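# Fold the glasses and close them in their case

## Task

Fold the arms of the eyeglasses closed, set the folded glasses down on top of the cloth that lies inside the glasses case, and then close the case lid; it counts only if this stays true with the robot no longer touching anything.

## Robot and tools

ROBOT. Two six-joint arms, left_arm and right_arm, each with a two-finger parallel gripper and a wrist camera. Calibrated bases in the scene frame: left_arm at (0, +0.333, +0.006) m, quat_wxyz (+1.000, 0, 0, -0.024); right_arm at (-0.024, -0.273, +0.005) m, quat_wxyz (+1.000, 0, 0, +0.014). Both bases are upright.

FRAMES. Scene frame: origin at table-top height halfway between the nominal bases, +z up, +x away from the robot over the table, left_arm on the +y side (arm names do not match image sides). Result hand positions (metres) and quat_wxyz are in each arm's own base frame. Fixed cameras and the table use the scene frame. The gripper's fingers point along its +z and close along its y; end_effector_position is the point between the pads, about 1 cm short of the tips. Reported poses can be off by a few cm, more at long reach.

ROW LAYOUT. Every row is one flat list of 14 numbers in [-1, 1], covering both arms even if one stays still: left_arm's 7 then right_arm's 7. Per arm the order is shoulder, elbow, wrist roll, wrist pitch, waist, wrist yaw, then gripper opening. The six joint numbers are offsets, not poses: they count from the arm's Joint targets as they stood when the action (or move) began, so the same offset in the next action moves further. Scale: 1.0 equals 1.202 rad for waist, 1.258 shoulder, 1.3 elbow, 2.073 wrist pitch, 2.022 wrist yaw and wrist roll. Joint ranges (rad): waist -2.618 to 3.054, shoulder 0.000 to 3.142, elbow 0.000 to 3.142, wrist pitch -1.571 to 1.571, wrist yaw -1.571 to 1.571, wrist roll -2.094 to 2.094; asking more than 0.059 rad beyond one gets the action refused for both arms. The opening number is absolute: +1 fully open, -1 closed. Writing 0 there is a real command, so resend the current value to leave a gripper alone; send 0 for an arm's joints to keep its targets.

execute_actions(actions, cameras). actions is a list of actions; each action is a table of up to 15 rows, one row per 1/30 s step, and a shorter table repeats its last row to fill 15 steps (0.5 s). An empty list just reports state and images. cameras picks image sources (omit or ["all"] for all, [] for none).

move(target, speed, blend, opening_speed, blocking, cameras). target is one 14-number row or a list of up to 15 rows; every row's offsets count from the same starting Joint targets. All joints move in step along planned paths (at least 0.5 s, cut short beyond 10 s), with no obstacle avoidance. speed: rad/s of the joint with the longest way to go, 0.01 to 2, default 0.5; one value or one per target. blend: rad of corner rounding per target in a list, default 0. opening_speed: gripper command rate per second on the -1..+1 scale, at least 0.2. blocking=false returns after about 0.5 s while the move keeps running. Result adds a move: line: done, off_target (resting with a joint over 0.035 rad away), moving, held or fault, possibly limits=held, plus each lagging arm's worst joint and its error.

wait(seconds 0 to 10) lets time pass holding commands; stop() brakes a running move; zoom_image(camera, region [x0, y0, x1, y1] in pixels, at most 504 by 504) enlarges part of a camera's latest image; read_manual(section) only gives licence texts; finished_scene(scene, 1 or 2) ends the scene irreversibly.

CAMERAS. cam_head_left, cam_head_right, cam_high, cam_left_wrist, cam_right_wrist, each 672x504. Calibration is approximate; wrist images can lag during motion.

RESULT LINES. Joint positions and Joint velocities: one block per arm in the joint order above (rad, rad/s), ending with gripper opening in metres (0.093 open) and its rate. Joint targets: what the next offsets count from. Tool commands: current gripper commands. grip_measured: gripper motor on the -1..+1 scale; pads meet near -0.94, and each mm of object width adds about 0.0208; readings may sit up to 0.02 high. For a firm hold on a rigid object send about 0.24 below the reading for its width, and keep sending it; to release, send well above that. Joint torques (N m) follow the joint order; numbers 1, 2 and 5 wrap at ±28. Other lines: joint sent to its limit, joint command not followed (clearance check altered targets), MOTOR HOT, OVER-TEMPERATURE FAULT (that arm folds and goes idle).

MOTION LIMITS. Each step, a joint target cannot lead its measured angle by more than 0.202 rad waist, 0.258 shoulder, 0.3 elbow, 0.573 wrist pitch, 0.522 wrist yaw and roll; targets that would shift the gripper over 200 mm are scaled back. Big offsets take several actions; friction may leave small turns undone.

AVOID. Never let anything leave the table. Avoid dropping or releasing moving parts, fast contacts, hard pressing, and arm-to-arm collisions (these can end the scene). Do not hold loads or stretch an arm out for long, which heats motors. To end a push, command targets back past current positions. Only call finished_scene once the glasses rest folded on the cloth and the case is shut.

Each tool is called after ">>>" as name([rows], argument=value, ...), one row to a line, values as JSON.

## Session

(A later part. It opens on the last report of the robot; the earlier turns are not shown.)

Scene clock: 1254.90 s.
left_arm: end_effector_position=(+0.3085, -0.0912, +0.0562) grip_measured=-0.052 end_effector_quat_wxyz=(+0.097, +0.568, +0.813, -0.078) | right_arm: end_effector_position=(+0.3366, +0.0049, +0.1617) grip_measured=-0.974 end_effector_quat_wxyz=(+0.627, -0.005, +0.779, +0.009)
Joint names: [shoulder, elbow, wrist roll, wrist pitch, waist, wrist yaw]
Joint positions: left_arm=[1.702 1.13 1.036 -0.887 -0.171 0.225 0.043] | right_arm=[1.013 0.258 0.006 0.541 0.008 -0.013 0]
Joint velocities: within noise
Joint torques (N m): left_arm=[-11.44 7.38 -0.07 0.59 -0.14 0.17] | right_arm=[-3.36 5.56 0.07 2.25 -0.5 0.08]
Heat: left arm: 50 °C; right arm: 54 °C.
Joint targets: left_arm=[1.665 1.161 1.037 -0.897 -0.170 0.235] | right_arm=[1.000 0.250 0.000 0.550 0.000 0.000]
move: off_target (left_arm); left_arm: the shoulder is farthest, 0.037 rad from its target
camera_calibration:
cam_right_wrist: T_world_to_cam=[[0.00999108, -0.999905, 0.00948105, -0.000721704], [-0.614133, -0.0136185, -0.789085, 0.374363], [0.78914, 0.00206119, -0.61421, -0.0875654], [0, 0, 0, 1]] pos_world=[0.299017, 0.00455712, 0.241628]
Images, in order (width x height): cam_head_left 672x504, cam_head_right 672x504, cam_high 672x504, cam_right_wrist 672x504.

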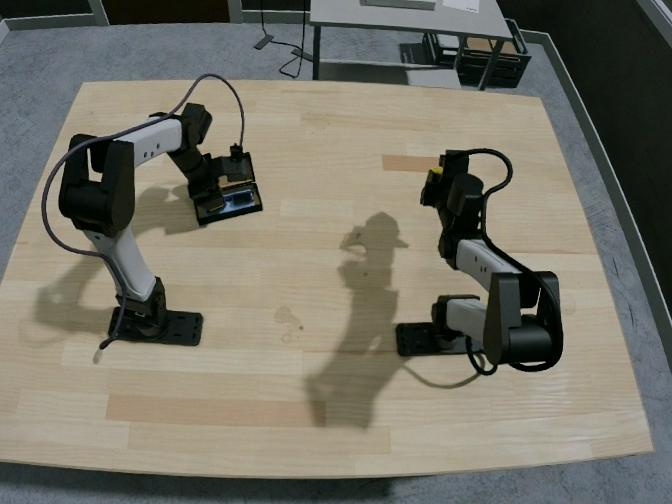

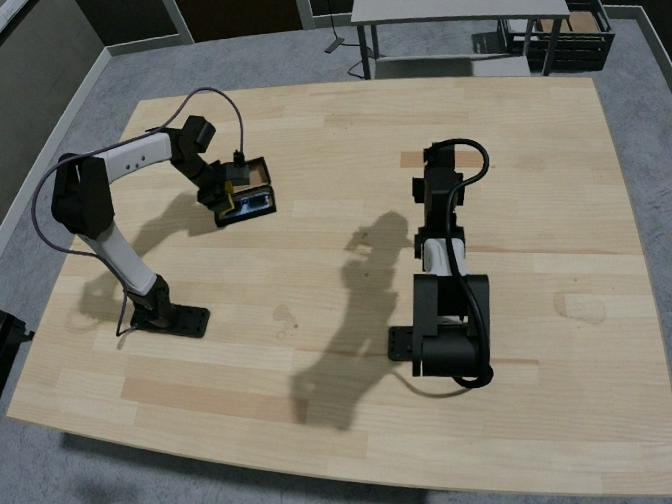

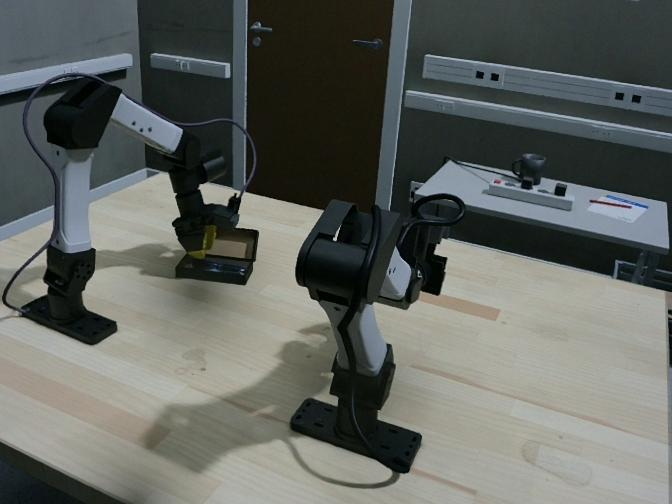

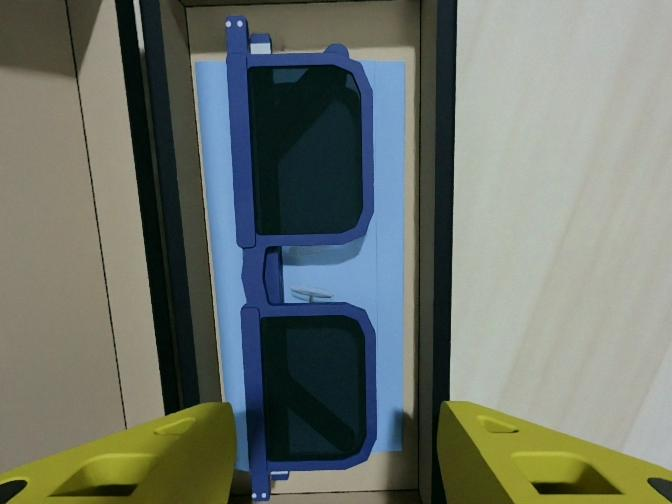

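>>> move(target=[-0.16,0.1,0,-0.12,0.1,0,-0.05,0,0,0,0,0,0,-1], speed=0.4)

>>> zoom_image(camera="cam_high", region=[160, 210, 280, 300])

>>> zoom_image(camera="cam_head_right", region=[200, 145, 290, 235])

>>> zoom_image(camera="cam_head_left", region=[180, 140, 280, 235])

Scene clock: 1285.77 s.
left_arm: end_effector_position=(+0.2971, -0.0537, +0.1477) grip_measured=-0.052 end_effector_quat_wxyz=(+0.144, +0.522, +0.839, -0.049) | right_arm: end_effector_position=(+0.3366, +0.0049, +0.1617) grip_measured=-0.974 end_effector_quat_wxyz=(+0.627, -0.005, +0.779, +0.009)
Joint names: [shoulder, elbow, wrist roll, wrist pitch, waist, wrist yaw]
Joint positions: left_arm=[1.486 1.262 1.036 -1.137 -0.054 0.225 0.043] | right_arm=[1.013 0.258 0.006 0.541 0.008 -0.013 0]
Joint velocities: within noise
Joint torques (N m): left_arm=[-8.2 7.56 -0.07 0.84 0.17 0.17] | right_arm=[-3.37 5.56 0.06 2.25 -0.49 0.08]
Heat: left arm: 54 °C; right arm: 55 °C.
Joint targets: left_arm=[1.463 1.291 1.037 -1.145 -0.050 0.235] | right_arm=[1.000 0.250 0.000 0.550 0.000 0.000]
move: done
camera_calibration:
cam_left_wrist: T_world_to_cam=[[-0.892762, -0.440393, -0.0950301, 0.256188], [-0.449924, 0.882435, 0.137396, 0.202208], [0.0233497, 0.165418, -0.985947, 0.230976], [0, 0, 0, 1]] pos_world=[0.3143, -0.103819, 0.224293]
cam_right_wrist: T_world_to_cam=[[0.00999108, -0.999905, 0.00948105, -0.000721704], [-0.614133, -0.0136185, -0.789085, 0.374363], [0.78914, 0.00206119, -0.61421, -0.0875654], [0, 0, 0, 1]] pos_world=[0.299017, 0.00455712, 0.241628]

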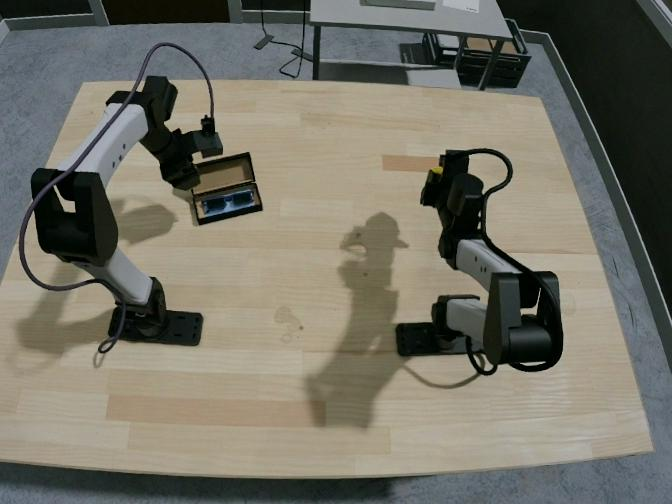

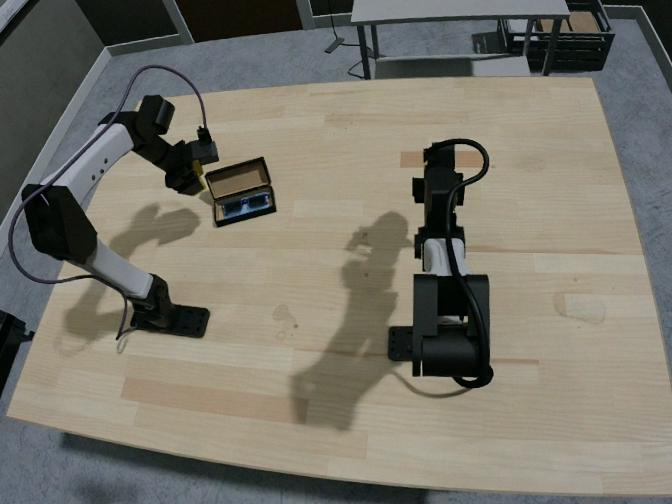

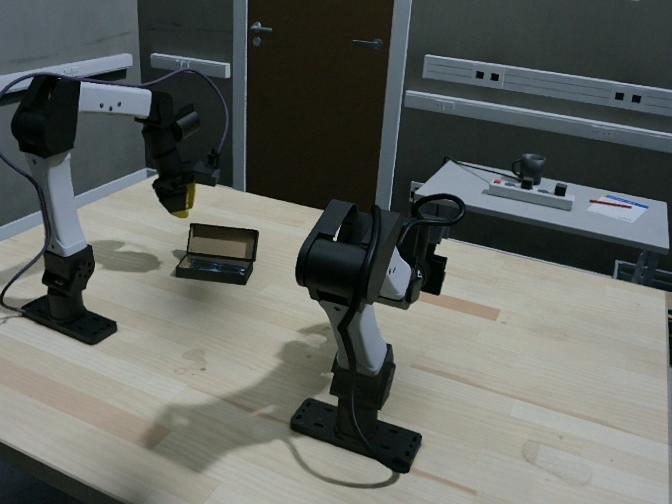

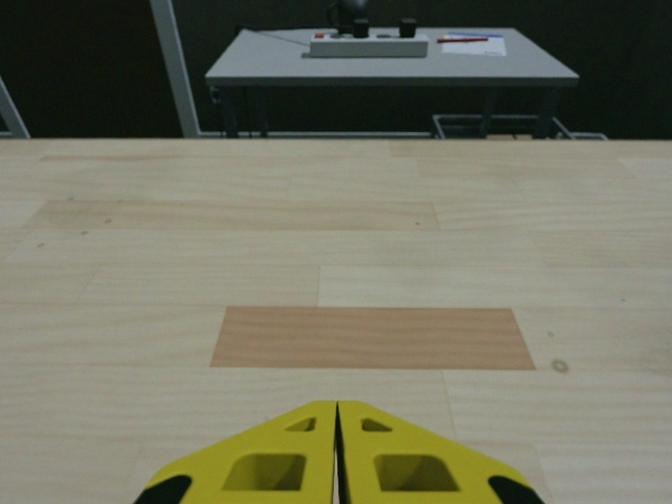

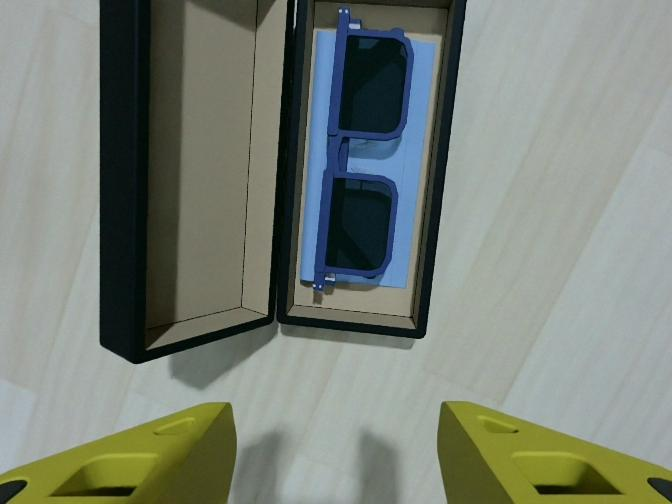

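Scaled by 4.200 from the camera's 672x504 image, which has a finer 960x720 frame.

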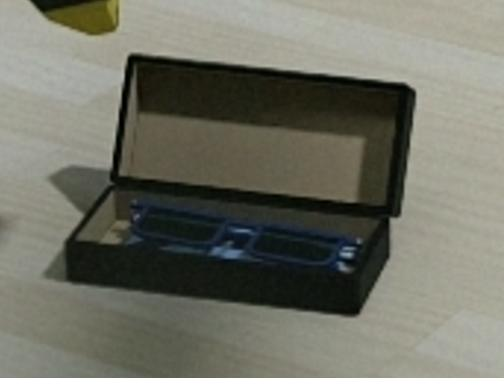

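Scaled by 5.600 from the camera's 672x504 image, which has a finer 960x720 frame.

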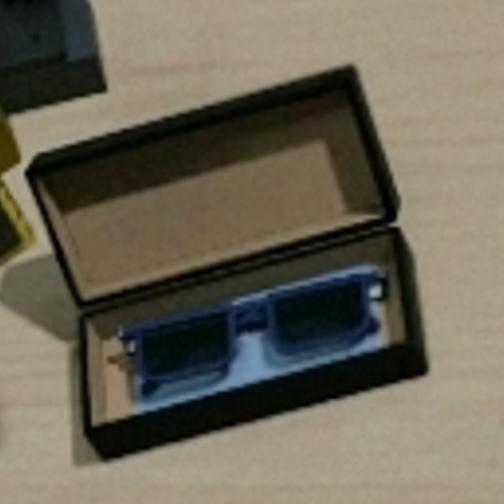

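Scaled by 5.040 from the camera's 672x504 image, which has a finer 960x720 frame.

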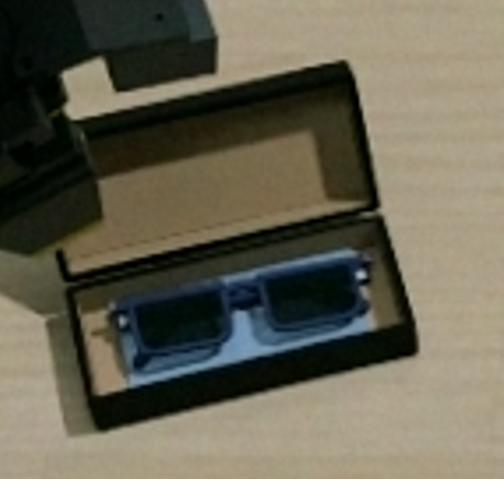

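>>> move(target=[0.4706,0.4649,-0.0059,-0.1283,-0.0833,-0.1162,-0.2,0,0,0,0,0,0,-1], speed=0.4, cameras=["cam_head_left","cam_head_right","cam_high","cam_right_wrist"])

>>> zoom_image(camera="cam_high", region=[160, 180, 280, 300])

>>> zoom_image(camera="cam_head_right", region=[180, 120, 300, 235])

Scene clock: 1351.67 s.
left_arm: end_effector_position=(+0.3851, -0.0584, +0.1222) grip_measured=-0.198 end_effector_quat_wxyz=(+0.000, +0.556, +0.831, -0.008) | right_arm: end_effector_position=(+0.3366, +0.0049, +0.1617) grip_measured=-0.974 end_effector_quat_wxyz=(+0.627, -0.005, +0.779, +0.009)
Joint names: [shoulder, elbow, wrist roll, wrist pitch, waist, wrist yaw]
Joint positions: left_arm=[2.041 1.863 1.034 -1.4 -0.145 0.013 0.036] | right_arm=[1.013 0.258 0.006 0.541 0.008 -0.013 0]
Joint velocities: within noise
Joint torques (N m): left_arm=[-9.61 7.49 -0.15 0.32 -0.57 -0.18] | right_arm=[-3.37 5.56 0.06 2.25 -0.47 0.08]
Heat: left arm: 52 °C; right arm: 55 °C.
Joint targets: left_arm=[2.055 1.895 1.025 -1.411 -0.150 0.001] | right_arm=[1.000 0.250 0.000 0.550 0.000 0.000]
move: done
camera_calibration:
cam_right_wrist: T_world_to_cam=[[0.00999108, -0.999905, 0.00948105, -0.000721704], [-0.614133, -0.0136185, -0.789085, 0.374363], [0.78914, 0.00206119, -0.61421, -0.0875654], [0, 0, 0, 1]] pos_world=[0.299017, 0.00455712, 0.241628]
Images, in order (width x height): cam_head_left 672x504, cam_head_right 672x504, cam_high 672x504, cam_right_wrist 672x504.

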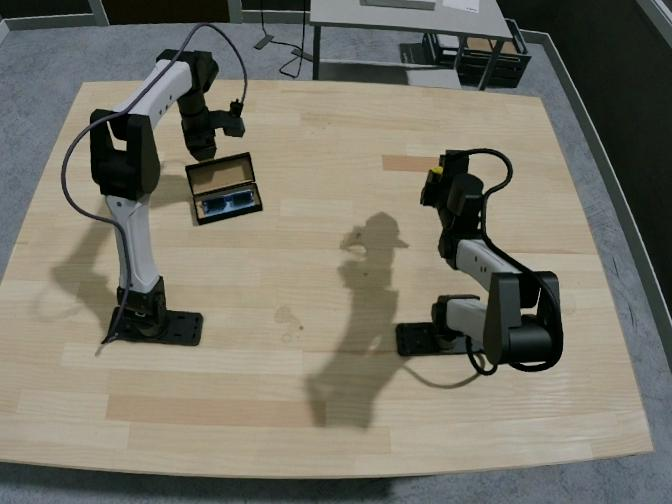

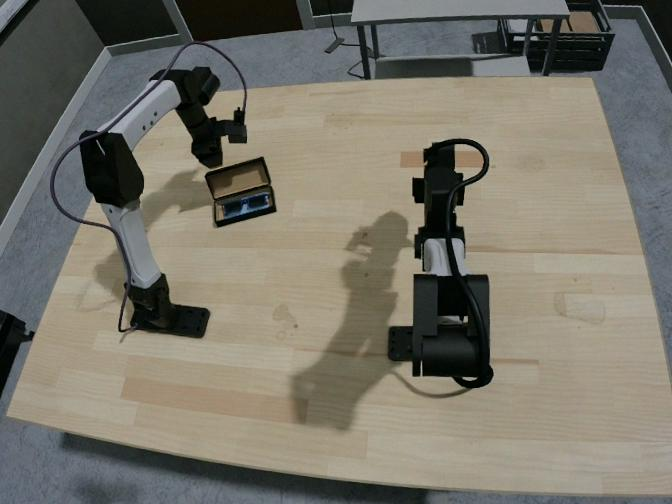

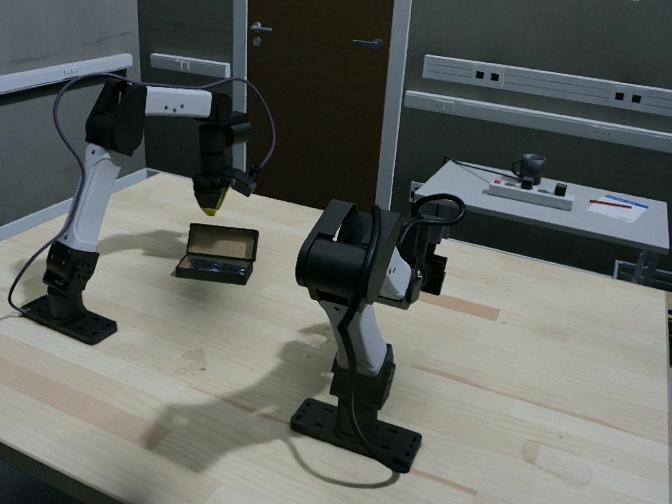

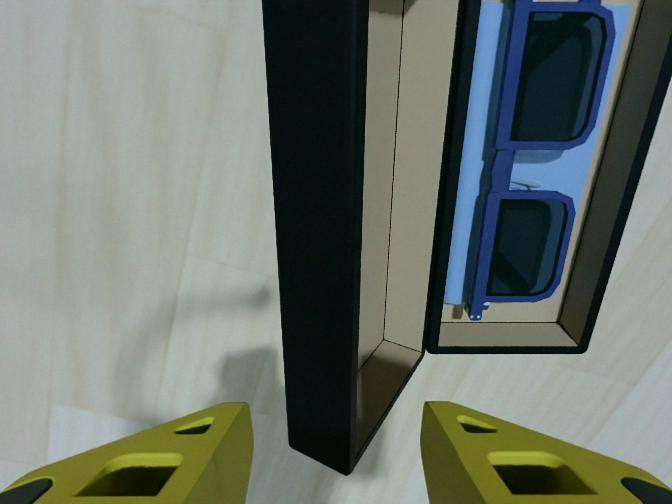

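Scaled by 4.200 from the camera's 672x504 image, which has a finer 960x720 frame.

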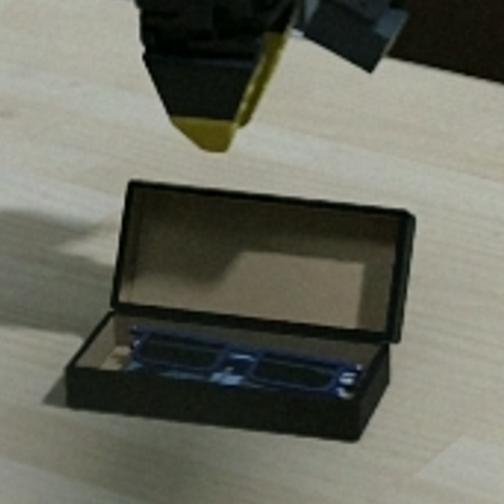

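Scaled by 4.200 from the camera's 672x504 image, which has a finer 960x720 frame.

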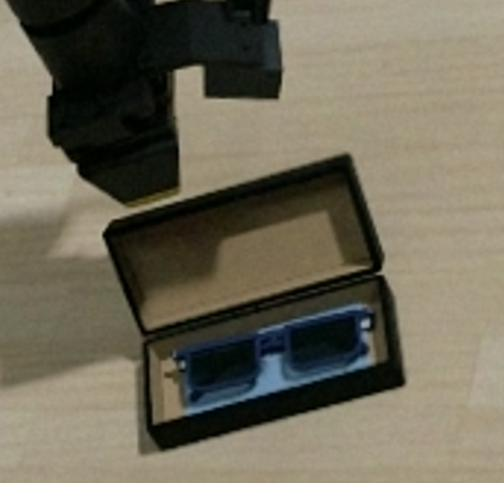

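>>> move([
  [0.0686,0.0866,-0.0287,-0.0125,-0.0485,0,-0.2,0,0,0,0,0,0,-1],
  [0.0658,-0.0462,-0.0287,0.069,-0.0485,0,-0.2,0,0,0,0,0,0,-1],
], speed=0.15, cameras=["cam_head_left","cam_head_right","cam_high","cam_right_wrist"])

>>> zoom_image(camera="cam_high", region=[160, 180, 280, 300])

>>> zoom_image(camera="cam_head_right", region=[180, 120, 300, 235])

Scene clock: 1369.77 s.
left_arm: end_effector_position=(+0.4043, -0.0856, +0.0871) grip_measured=-0.198 end_effector_quat_wxyz=(+0.008, +0.557, +0.830, -0.003) | right_arm: end_effector_position=(+0.3366, +0.0049, +0.1617) grip_measured=-0.974 end_effector_quat_wxyz=(+0.627, -0.005, +0.779, +0.009)
Joint names: [shoulder, elbow, wrist roll, wrist pitch, waist, wrist yaw]
Joint positions: left_arm=[2.122 1.847 0.978 -1.284 -0.204 0.012 0.036] | right_arm=[1.013 0.258 0.006 0.541 0.008 -0.013 0]
Joint velocities: within noise
Joint torques (N m): left_arm=[-10.28 3.95 -0.18 0.62 -0.49 -0.17] | right_arm=[-3.38 5.56 0.06 2.25 -0.51 0.08]
Heat: left arm: 53 °C; right arm: 55 °C.
Joint targets: left_arm=[2.138 1.835 0.967 -1.268 -0.208 0.001] | right_arm=[1.000 0.250 0.000 0.550 0.000 0.000]
move: done
camera_calibration:
cam_right_wrist: T_world_to_cam=[[0.00999108, -0.999905, 0.00948105, -0.000721704], [-0.614133, -0.0136185, -0.789085, 0.374363], [0.78914, 0.00206119, -0.61421, -0.0875654], [0, 0, 0, 1]] pos_world=[0.299017, 0.00455712, 0.241628]
Images, in order (width x height): cam_head_left 672x504, cam_head_right 672x504, cam_high 672x504, cam_right_wrist 672x504.

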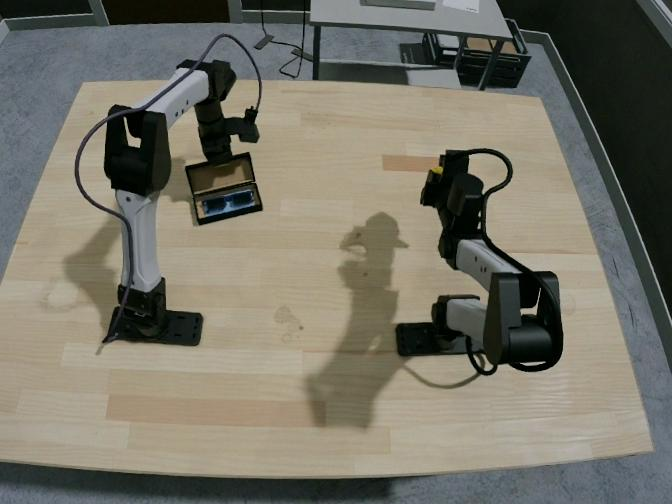

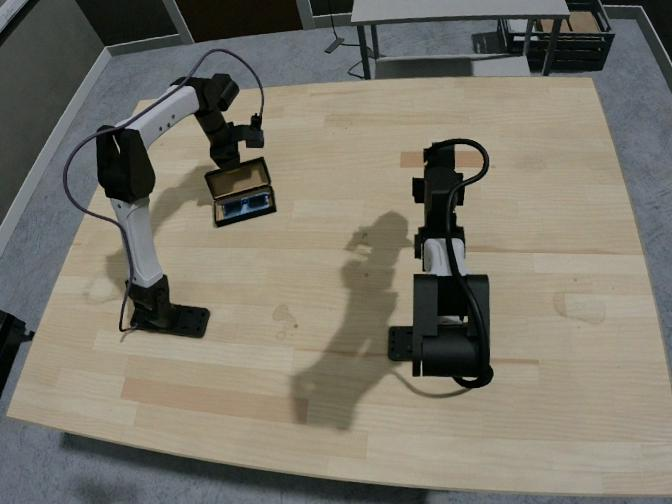

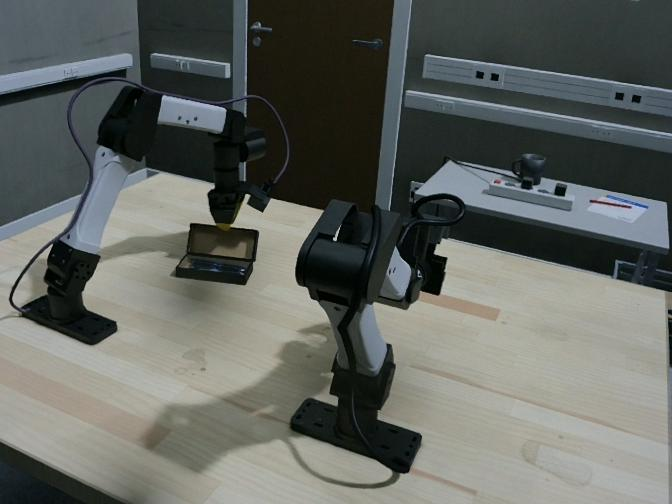

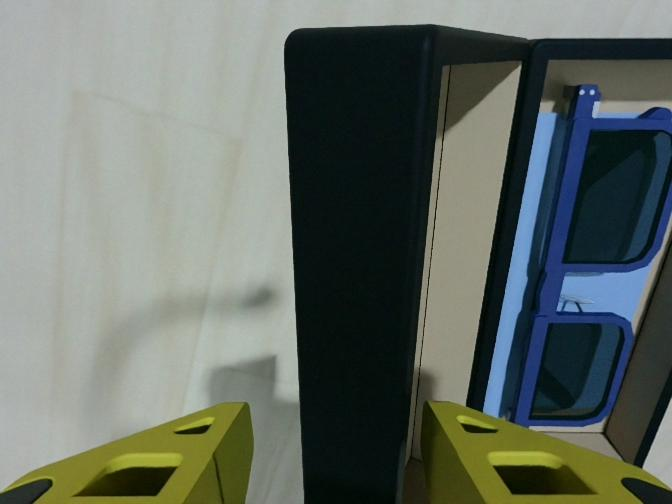

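Scaled by 4.200 from the camera's 672x504 image, which has a finer 960x720 frame.

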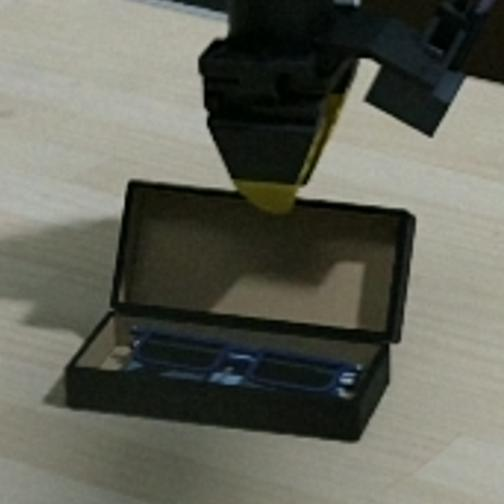

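Scaled by 4.200 from the camera's 672x504 image, which has a finer 960x720 frame.

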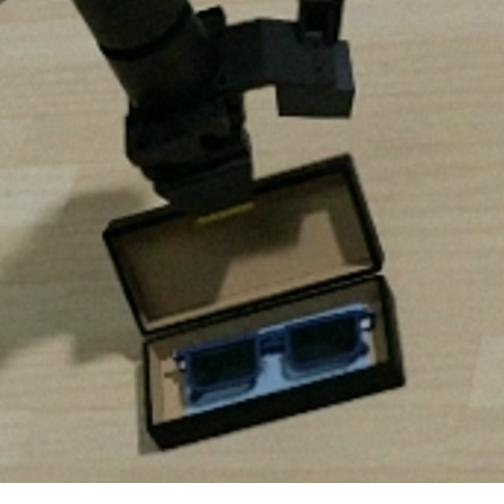

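>>> move([
  [-0.004,-0.0308,-0.0025,0.0142,-0.0044,0,-0.35,0,0,0,0,0,0,-1],
  [-0.0898,-0.0942,-0.0193,0.0152,-0.0324,0,-0.35,0,0,0,0,0,0,-1],
  [-0.1455,-0.1497,-0.0351,0.018,-0.0589,0,-0.35,0,0,0,0,0,0,-1],
], speed=0.12, opening_speed=0.5, blend=0.02, cameras=["cam_head_left","cam_head_right","cam_high","cam_right_wrist"])

>>> zoom_image(camera="cam_high", region=[160, 180, 280, 300])

>>> zoom_image(camera="cam_head_right", region=[180, 120, 300, 235])

Scene clock: 1421.00 s.
left_arm: end_effector_position=(+0.3658, -0.1016, +0.0821) grip_measured=-0.348 end_effector_quat_wxyz=(-0.005, +0.556, +0.831, -0.001) | right_arm: end_effector_position=(+0.3366, +0.0049, +0.1617) grip_measured=-0.974 end_effector_quat_wxyz=(+0.627, -0.005, +0.779, +0.009)
Joint names: [shoulder, elbow, wrist roll, wrist pitch, waist, wrist yaw]
Joint positions: left_arm=[2.006 1.653 0.908 -1.228 -0.272 -0.002 0.028] | right_arm=[1.013 0.258 0.006 0.541 0.008 -0.013 0]
Joint velocities: within noise
Joint torques (N m): left_arm=[-15.82 3.82 -0.17 0.4 -0.79 -0.05] | right_arm=[-3.37 5.56 0.06 2.25 -0.47 0.08]
Heat: left arm: 53 °C; right arm: 56 °C.
Joint targets: left_arm=[1.955 1.640 0.896 -1.231 -0.279 0.000] | right_arm=[1.000 0.250 0.000 0.550 0.000 0.000]
move: off_target (left_arm); left_arm: the shoulder is farthest, 0.051 rad from its target
camera_calibration:
cam_right_wrist: T_world_to_cam=[[0.00999108, -0.999905, 0.00948105, -0.000721704], [-0.614133, -0.0136185, -0.789085, 0.374363], [0.78914, 0.00206119, -0.61421, -0.0875654], [0, 0, 0, 1]] pos_world=[0.299017, 0.00455712, 0.241628]
Images, in order (width x height): cam_head_left 672x504, cam_head_right 672x504, cam_high 672x504, cam_right_wrist 672x504.

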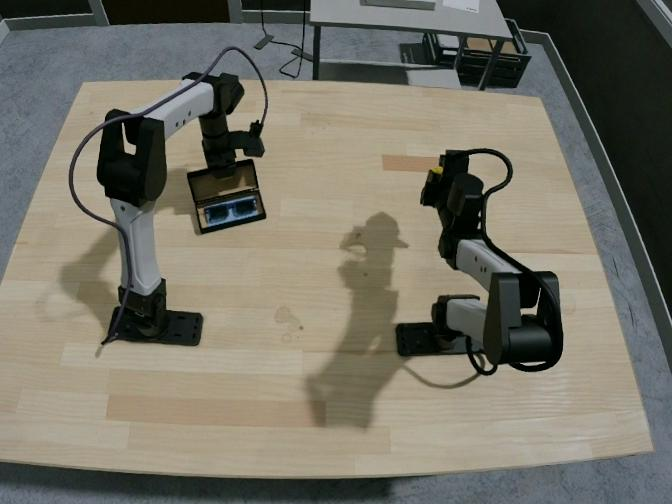

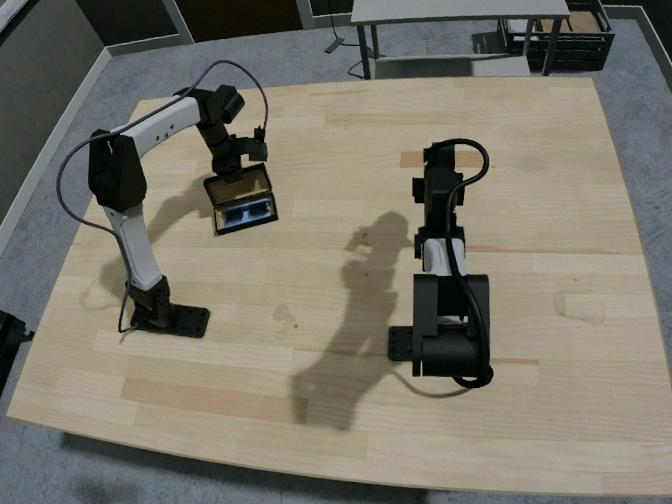

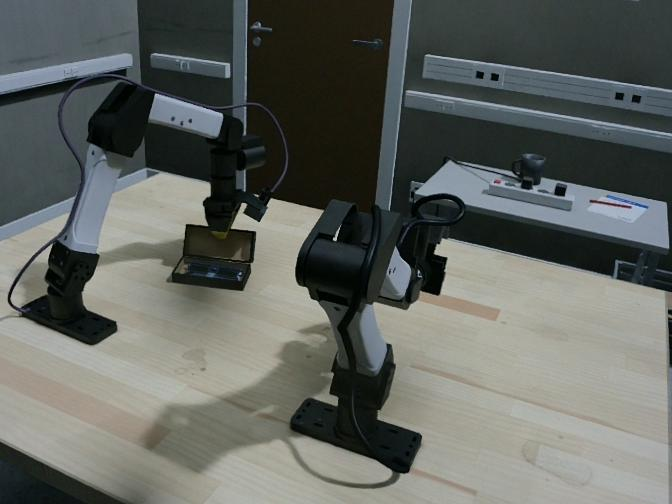

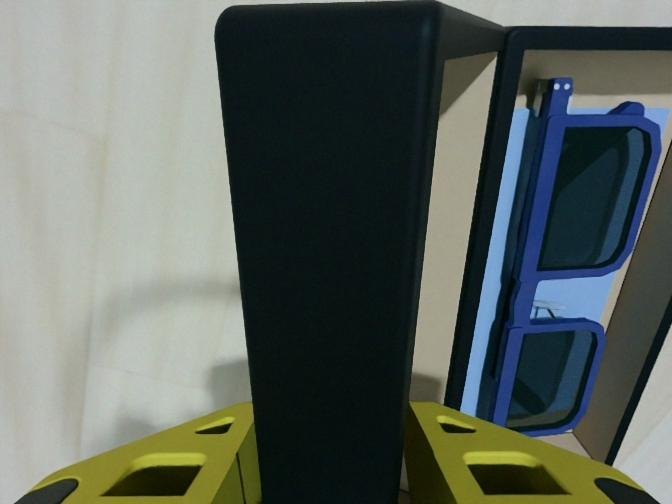

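Scaled by 4.200 from the camera's 672x504 image, which has a finer 960x720 frame.

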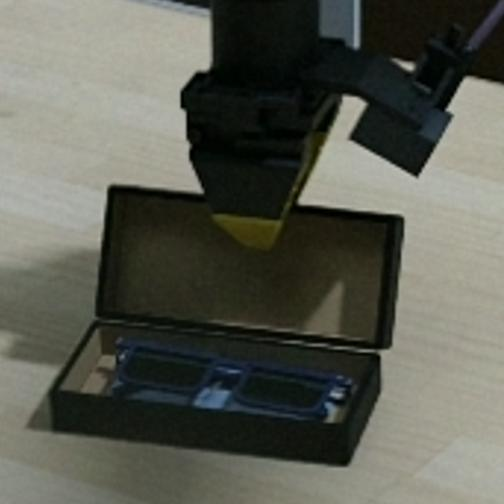

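Scaled by 4.200 from the camera's 672x504 image, which has a finer 960x720 frame.

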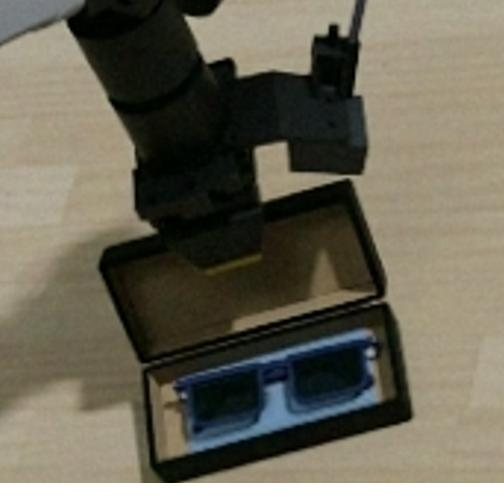

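>>> move([
  [0,0,0,0,0,0,-0.35,0.2385,0.2692,0,-0.1688,0.5824,0,-1],
  [0,0,0,0,0,0,-0.35,0.7154,0.6538,0,-0.2653,0.8448,0,-1],
], speed=0.6)

>>> zoom_image(camera="cam_head_right", region=[180, 120, 300, 235])

Scene clock: 1470.50 s.
left_arm: end_effector_position=(+0.3658, -0.1016, +0.0821) grip_measured=-0.348 end_effector_quat_wxyz=(-0.005, +0.556, +0.831, -0.001) | right_arm: end_effector_position=(+0.2531, +0.4091, +0.0512) grip_measured=-0.974 end_effector_quat_wxyz=(+0.323, -0.450, +0.812, +0.184)
Joint names: [shoulder, elbow, wrist roll, wrist pitch, waist, wrist yaw]
Joint positions: left_arm=[2.006 1.653 0.907 -1.228 -0.272 -0.002 0.028] | right_arm=[1.888 1.071 0.005 0.008 1.015 -0.006 0]
Joint velocities: within noise
Joint torques (N m): left_arm=[-15.83 3.78 -0.19 0.4 -0.75 -0.05] | right_arm=[-8.24 7.92 0.07 1.62 0.25 0.01]
Heat: left arm: 70 °C; right arm: 55 °C.
Joint targets: left_arm=[1.955 1.640 0.896 -1.231 -0.279 0.000] | right_arm=[1.900 1.100 0.000 0.000 1.015 0.000]
move: off_target (left_arm); left_arm: the shoulder is farthest, 0.051 rad from its target
camera_calibration:
cam_left_wrist: T_world_to_cam=[[-0.930286, -0.36648, -0.0161356, 0.304974], [-0.337384, 0.837501, 0.429841, 0.214633], [-0.144015, 0.405319, -0.90276, 0.251344], [0, 0, 0, 1]] pos_world=[0.392324, -0.169863, 0.139567]
cam_right_wrist: T_world_to_cam=[[0.850585, -0.525689, 0.0124864, -0.00159012], [-0.496703, -0.811025, -0.30907, 0.513325], [0.172601, 0.256688, -0.950957, -0.0212678], [0, 0, 0, 1]] pos_world=[0.259994, 0.420943, 0.138449]

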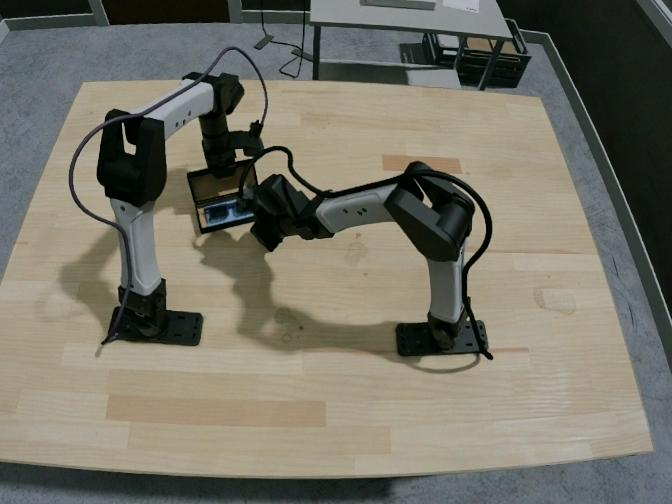

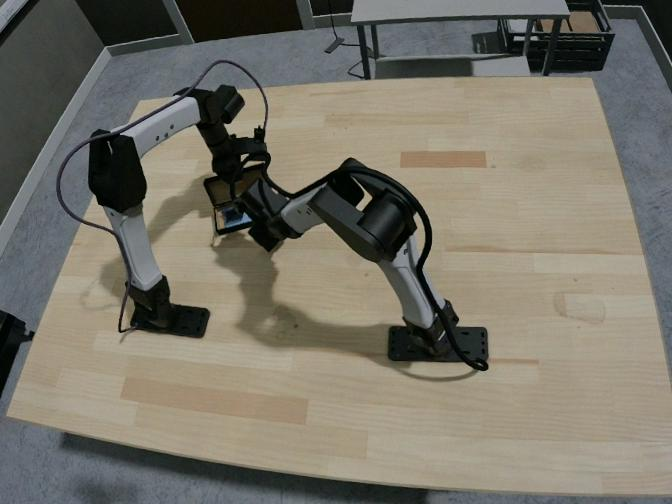

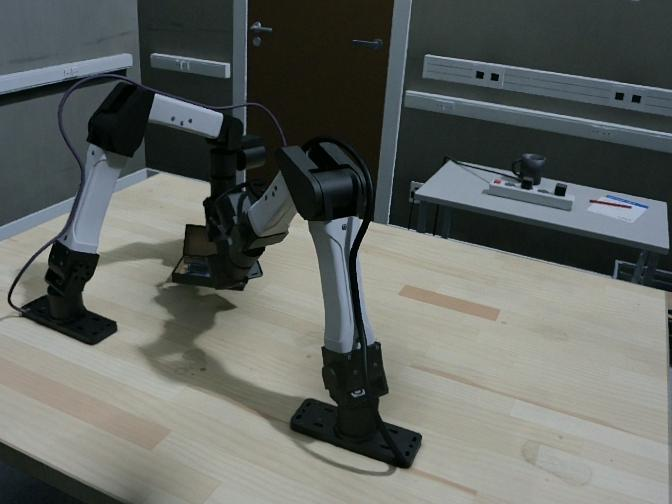

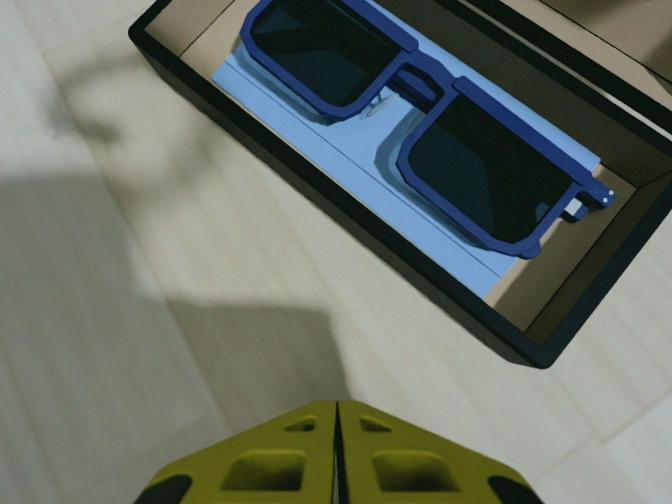

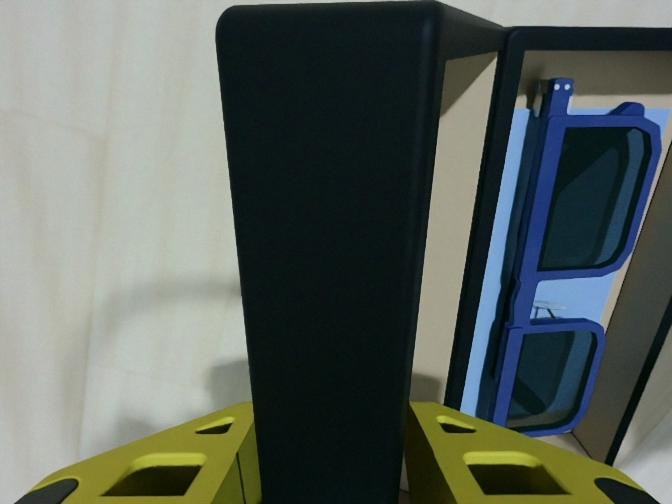

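Scaled by 4.200 from the camera's 672x504 image, which has a finer 960x720 frame.

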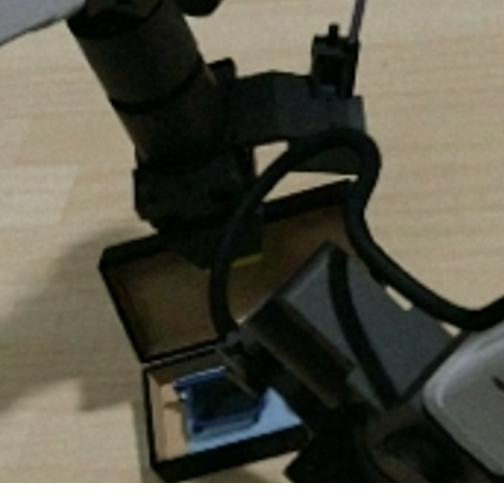

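>>> move(target=[0,0,0,0,0,0,-0.35,0.1653,0.1177,0,-0.0087,-0.0125,0,-1], speed=0.15, cameras=["cam_head_right","cam_head_left","cam_left_wrist","cam_right_wrist"])

Scene clock: 1493.57 s.
left_arm: end_effector_position=(+0.3658, -0.1016, +0.0821) grip_measured=-0.348 end_effector_quat_wxyz=(-0.005, +0.556, +0.831, -0.001) | right_arm: end_effector_position=(+0.2732, +0.4370, +0.0192) grip_measured=-0.974 end_effector_quat_wxyz=(+0.306, -0.452, +0.820, +0.173)
Joint names: [shoulder, elbow, wrist roll, wrist pitch, waist, wrist yaw]
Joint positions: left_arm=[2.006 1.653 0.907 -1.228 -0.272 -0.002 0.028] | right_arm=[2.077 1.235 0.005 -0.012 1.01 -0.006 0]
Joint velocities: within noise
Joint torques (N m): left_arm=[-15.79 3.81 -0.19 0.4 -0.73 -0.06] | right_arm=[-7.97 6.91 0.07 1.58 -0.64 0.01]
Heat: left arm: 73 °C; right arm: 50 °C.
Joint targets: left_arm=[1.955 1.640 0.896 -1.231 -0.279 0.000] | right_arm=[2.108 1.252 0.000 -0.018 1.000 0.000]
move: off_target (left_arm); left_arm: the shoulder is farthest, 0.051 rad from its target
camera_calibration:
cam_left_wrist: T_world_to_cam=[[-0.930286, -0.36648, -0.0161356, 0.304974], [-0.337384, 0.837501, 0.429841, 0.214633], [-0.144015, 0.405319, -0.90276, 0.251344], [0, 0, 0, 1]] pos_world=[0.392324, -0.169863, 0.139567]
cam_right_wrist: T_world_to_cam=[[0.848457, -0.529119, 0.0123639, -0.00155419], [-0.507077, -0.819361, -0.267433, 0.541701], [0.151634, 0.220636, -0.963497, -0.0405821], [0, 0, 0, 1]] pos_world=[0.282157, 0.45198, 0.105787]
Images, in order (width x height): cam_head_left 672x504, cam_head_right 672x504, cam_left_wrist 672x504, cam_right_wrist 672x504.

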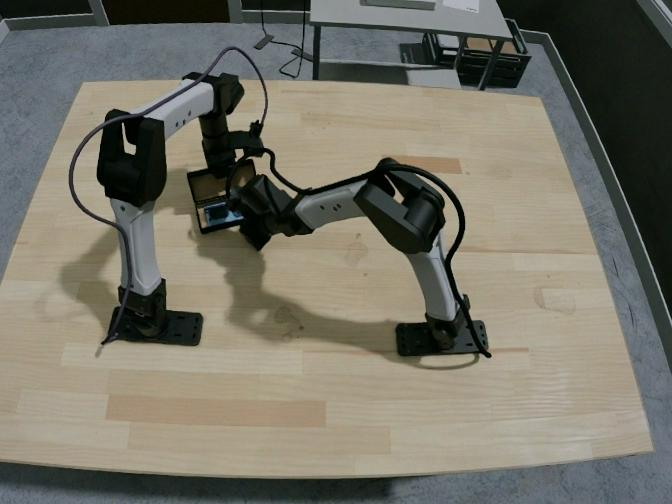

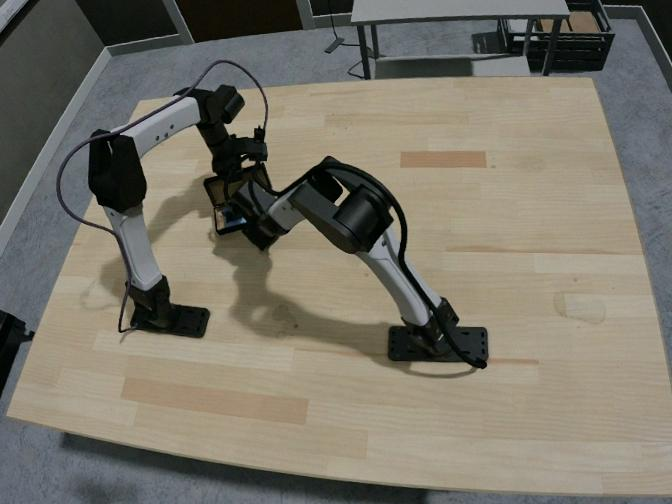

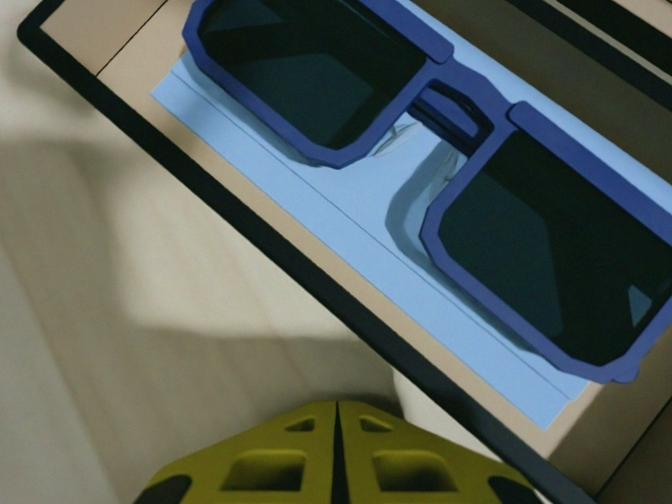

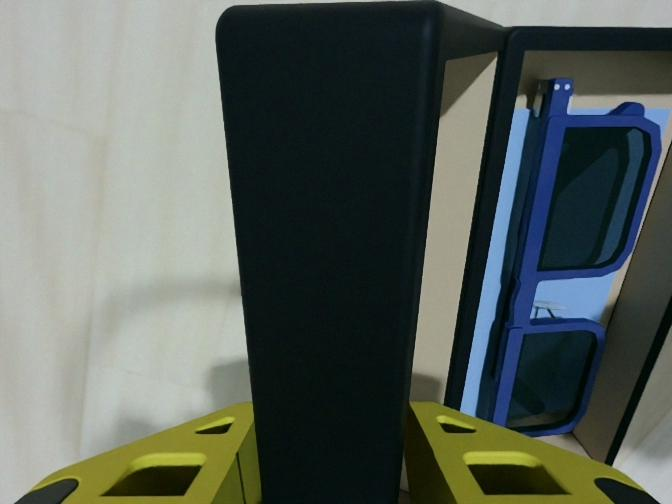

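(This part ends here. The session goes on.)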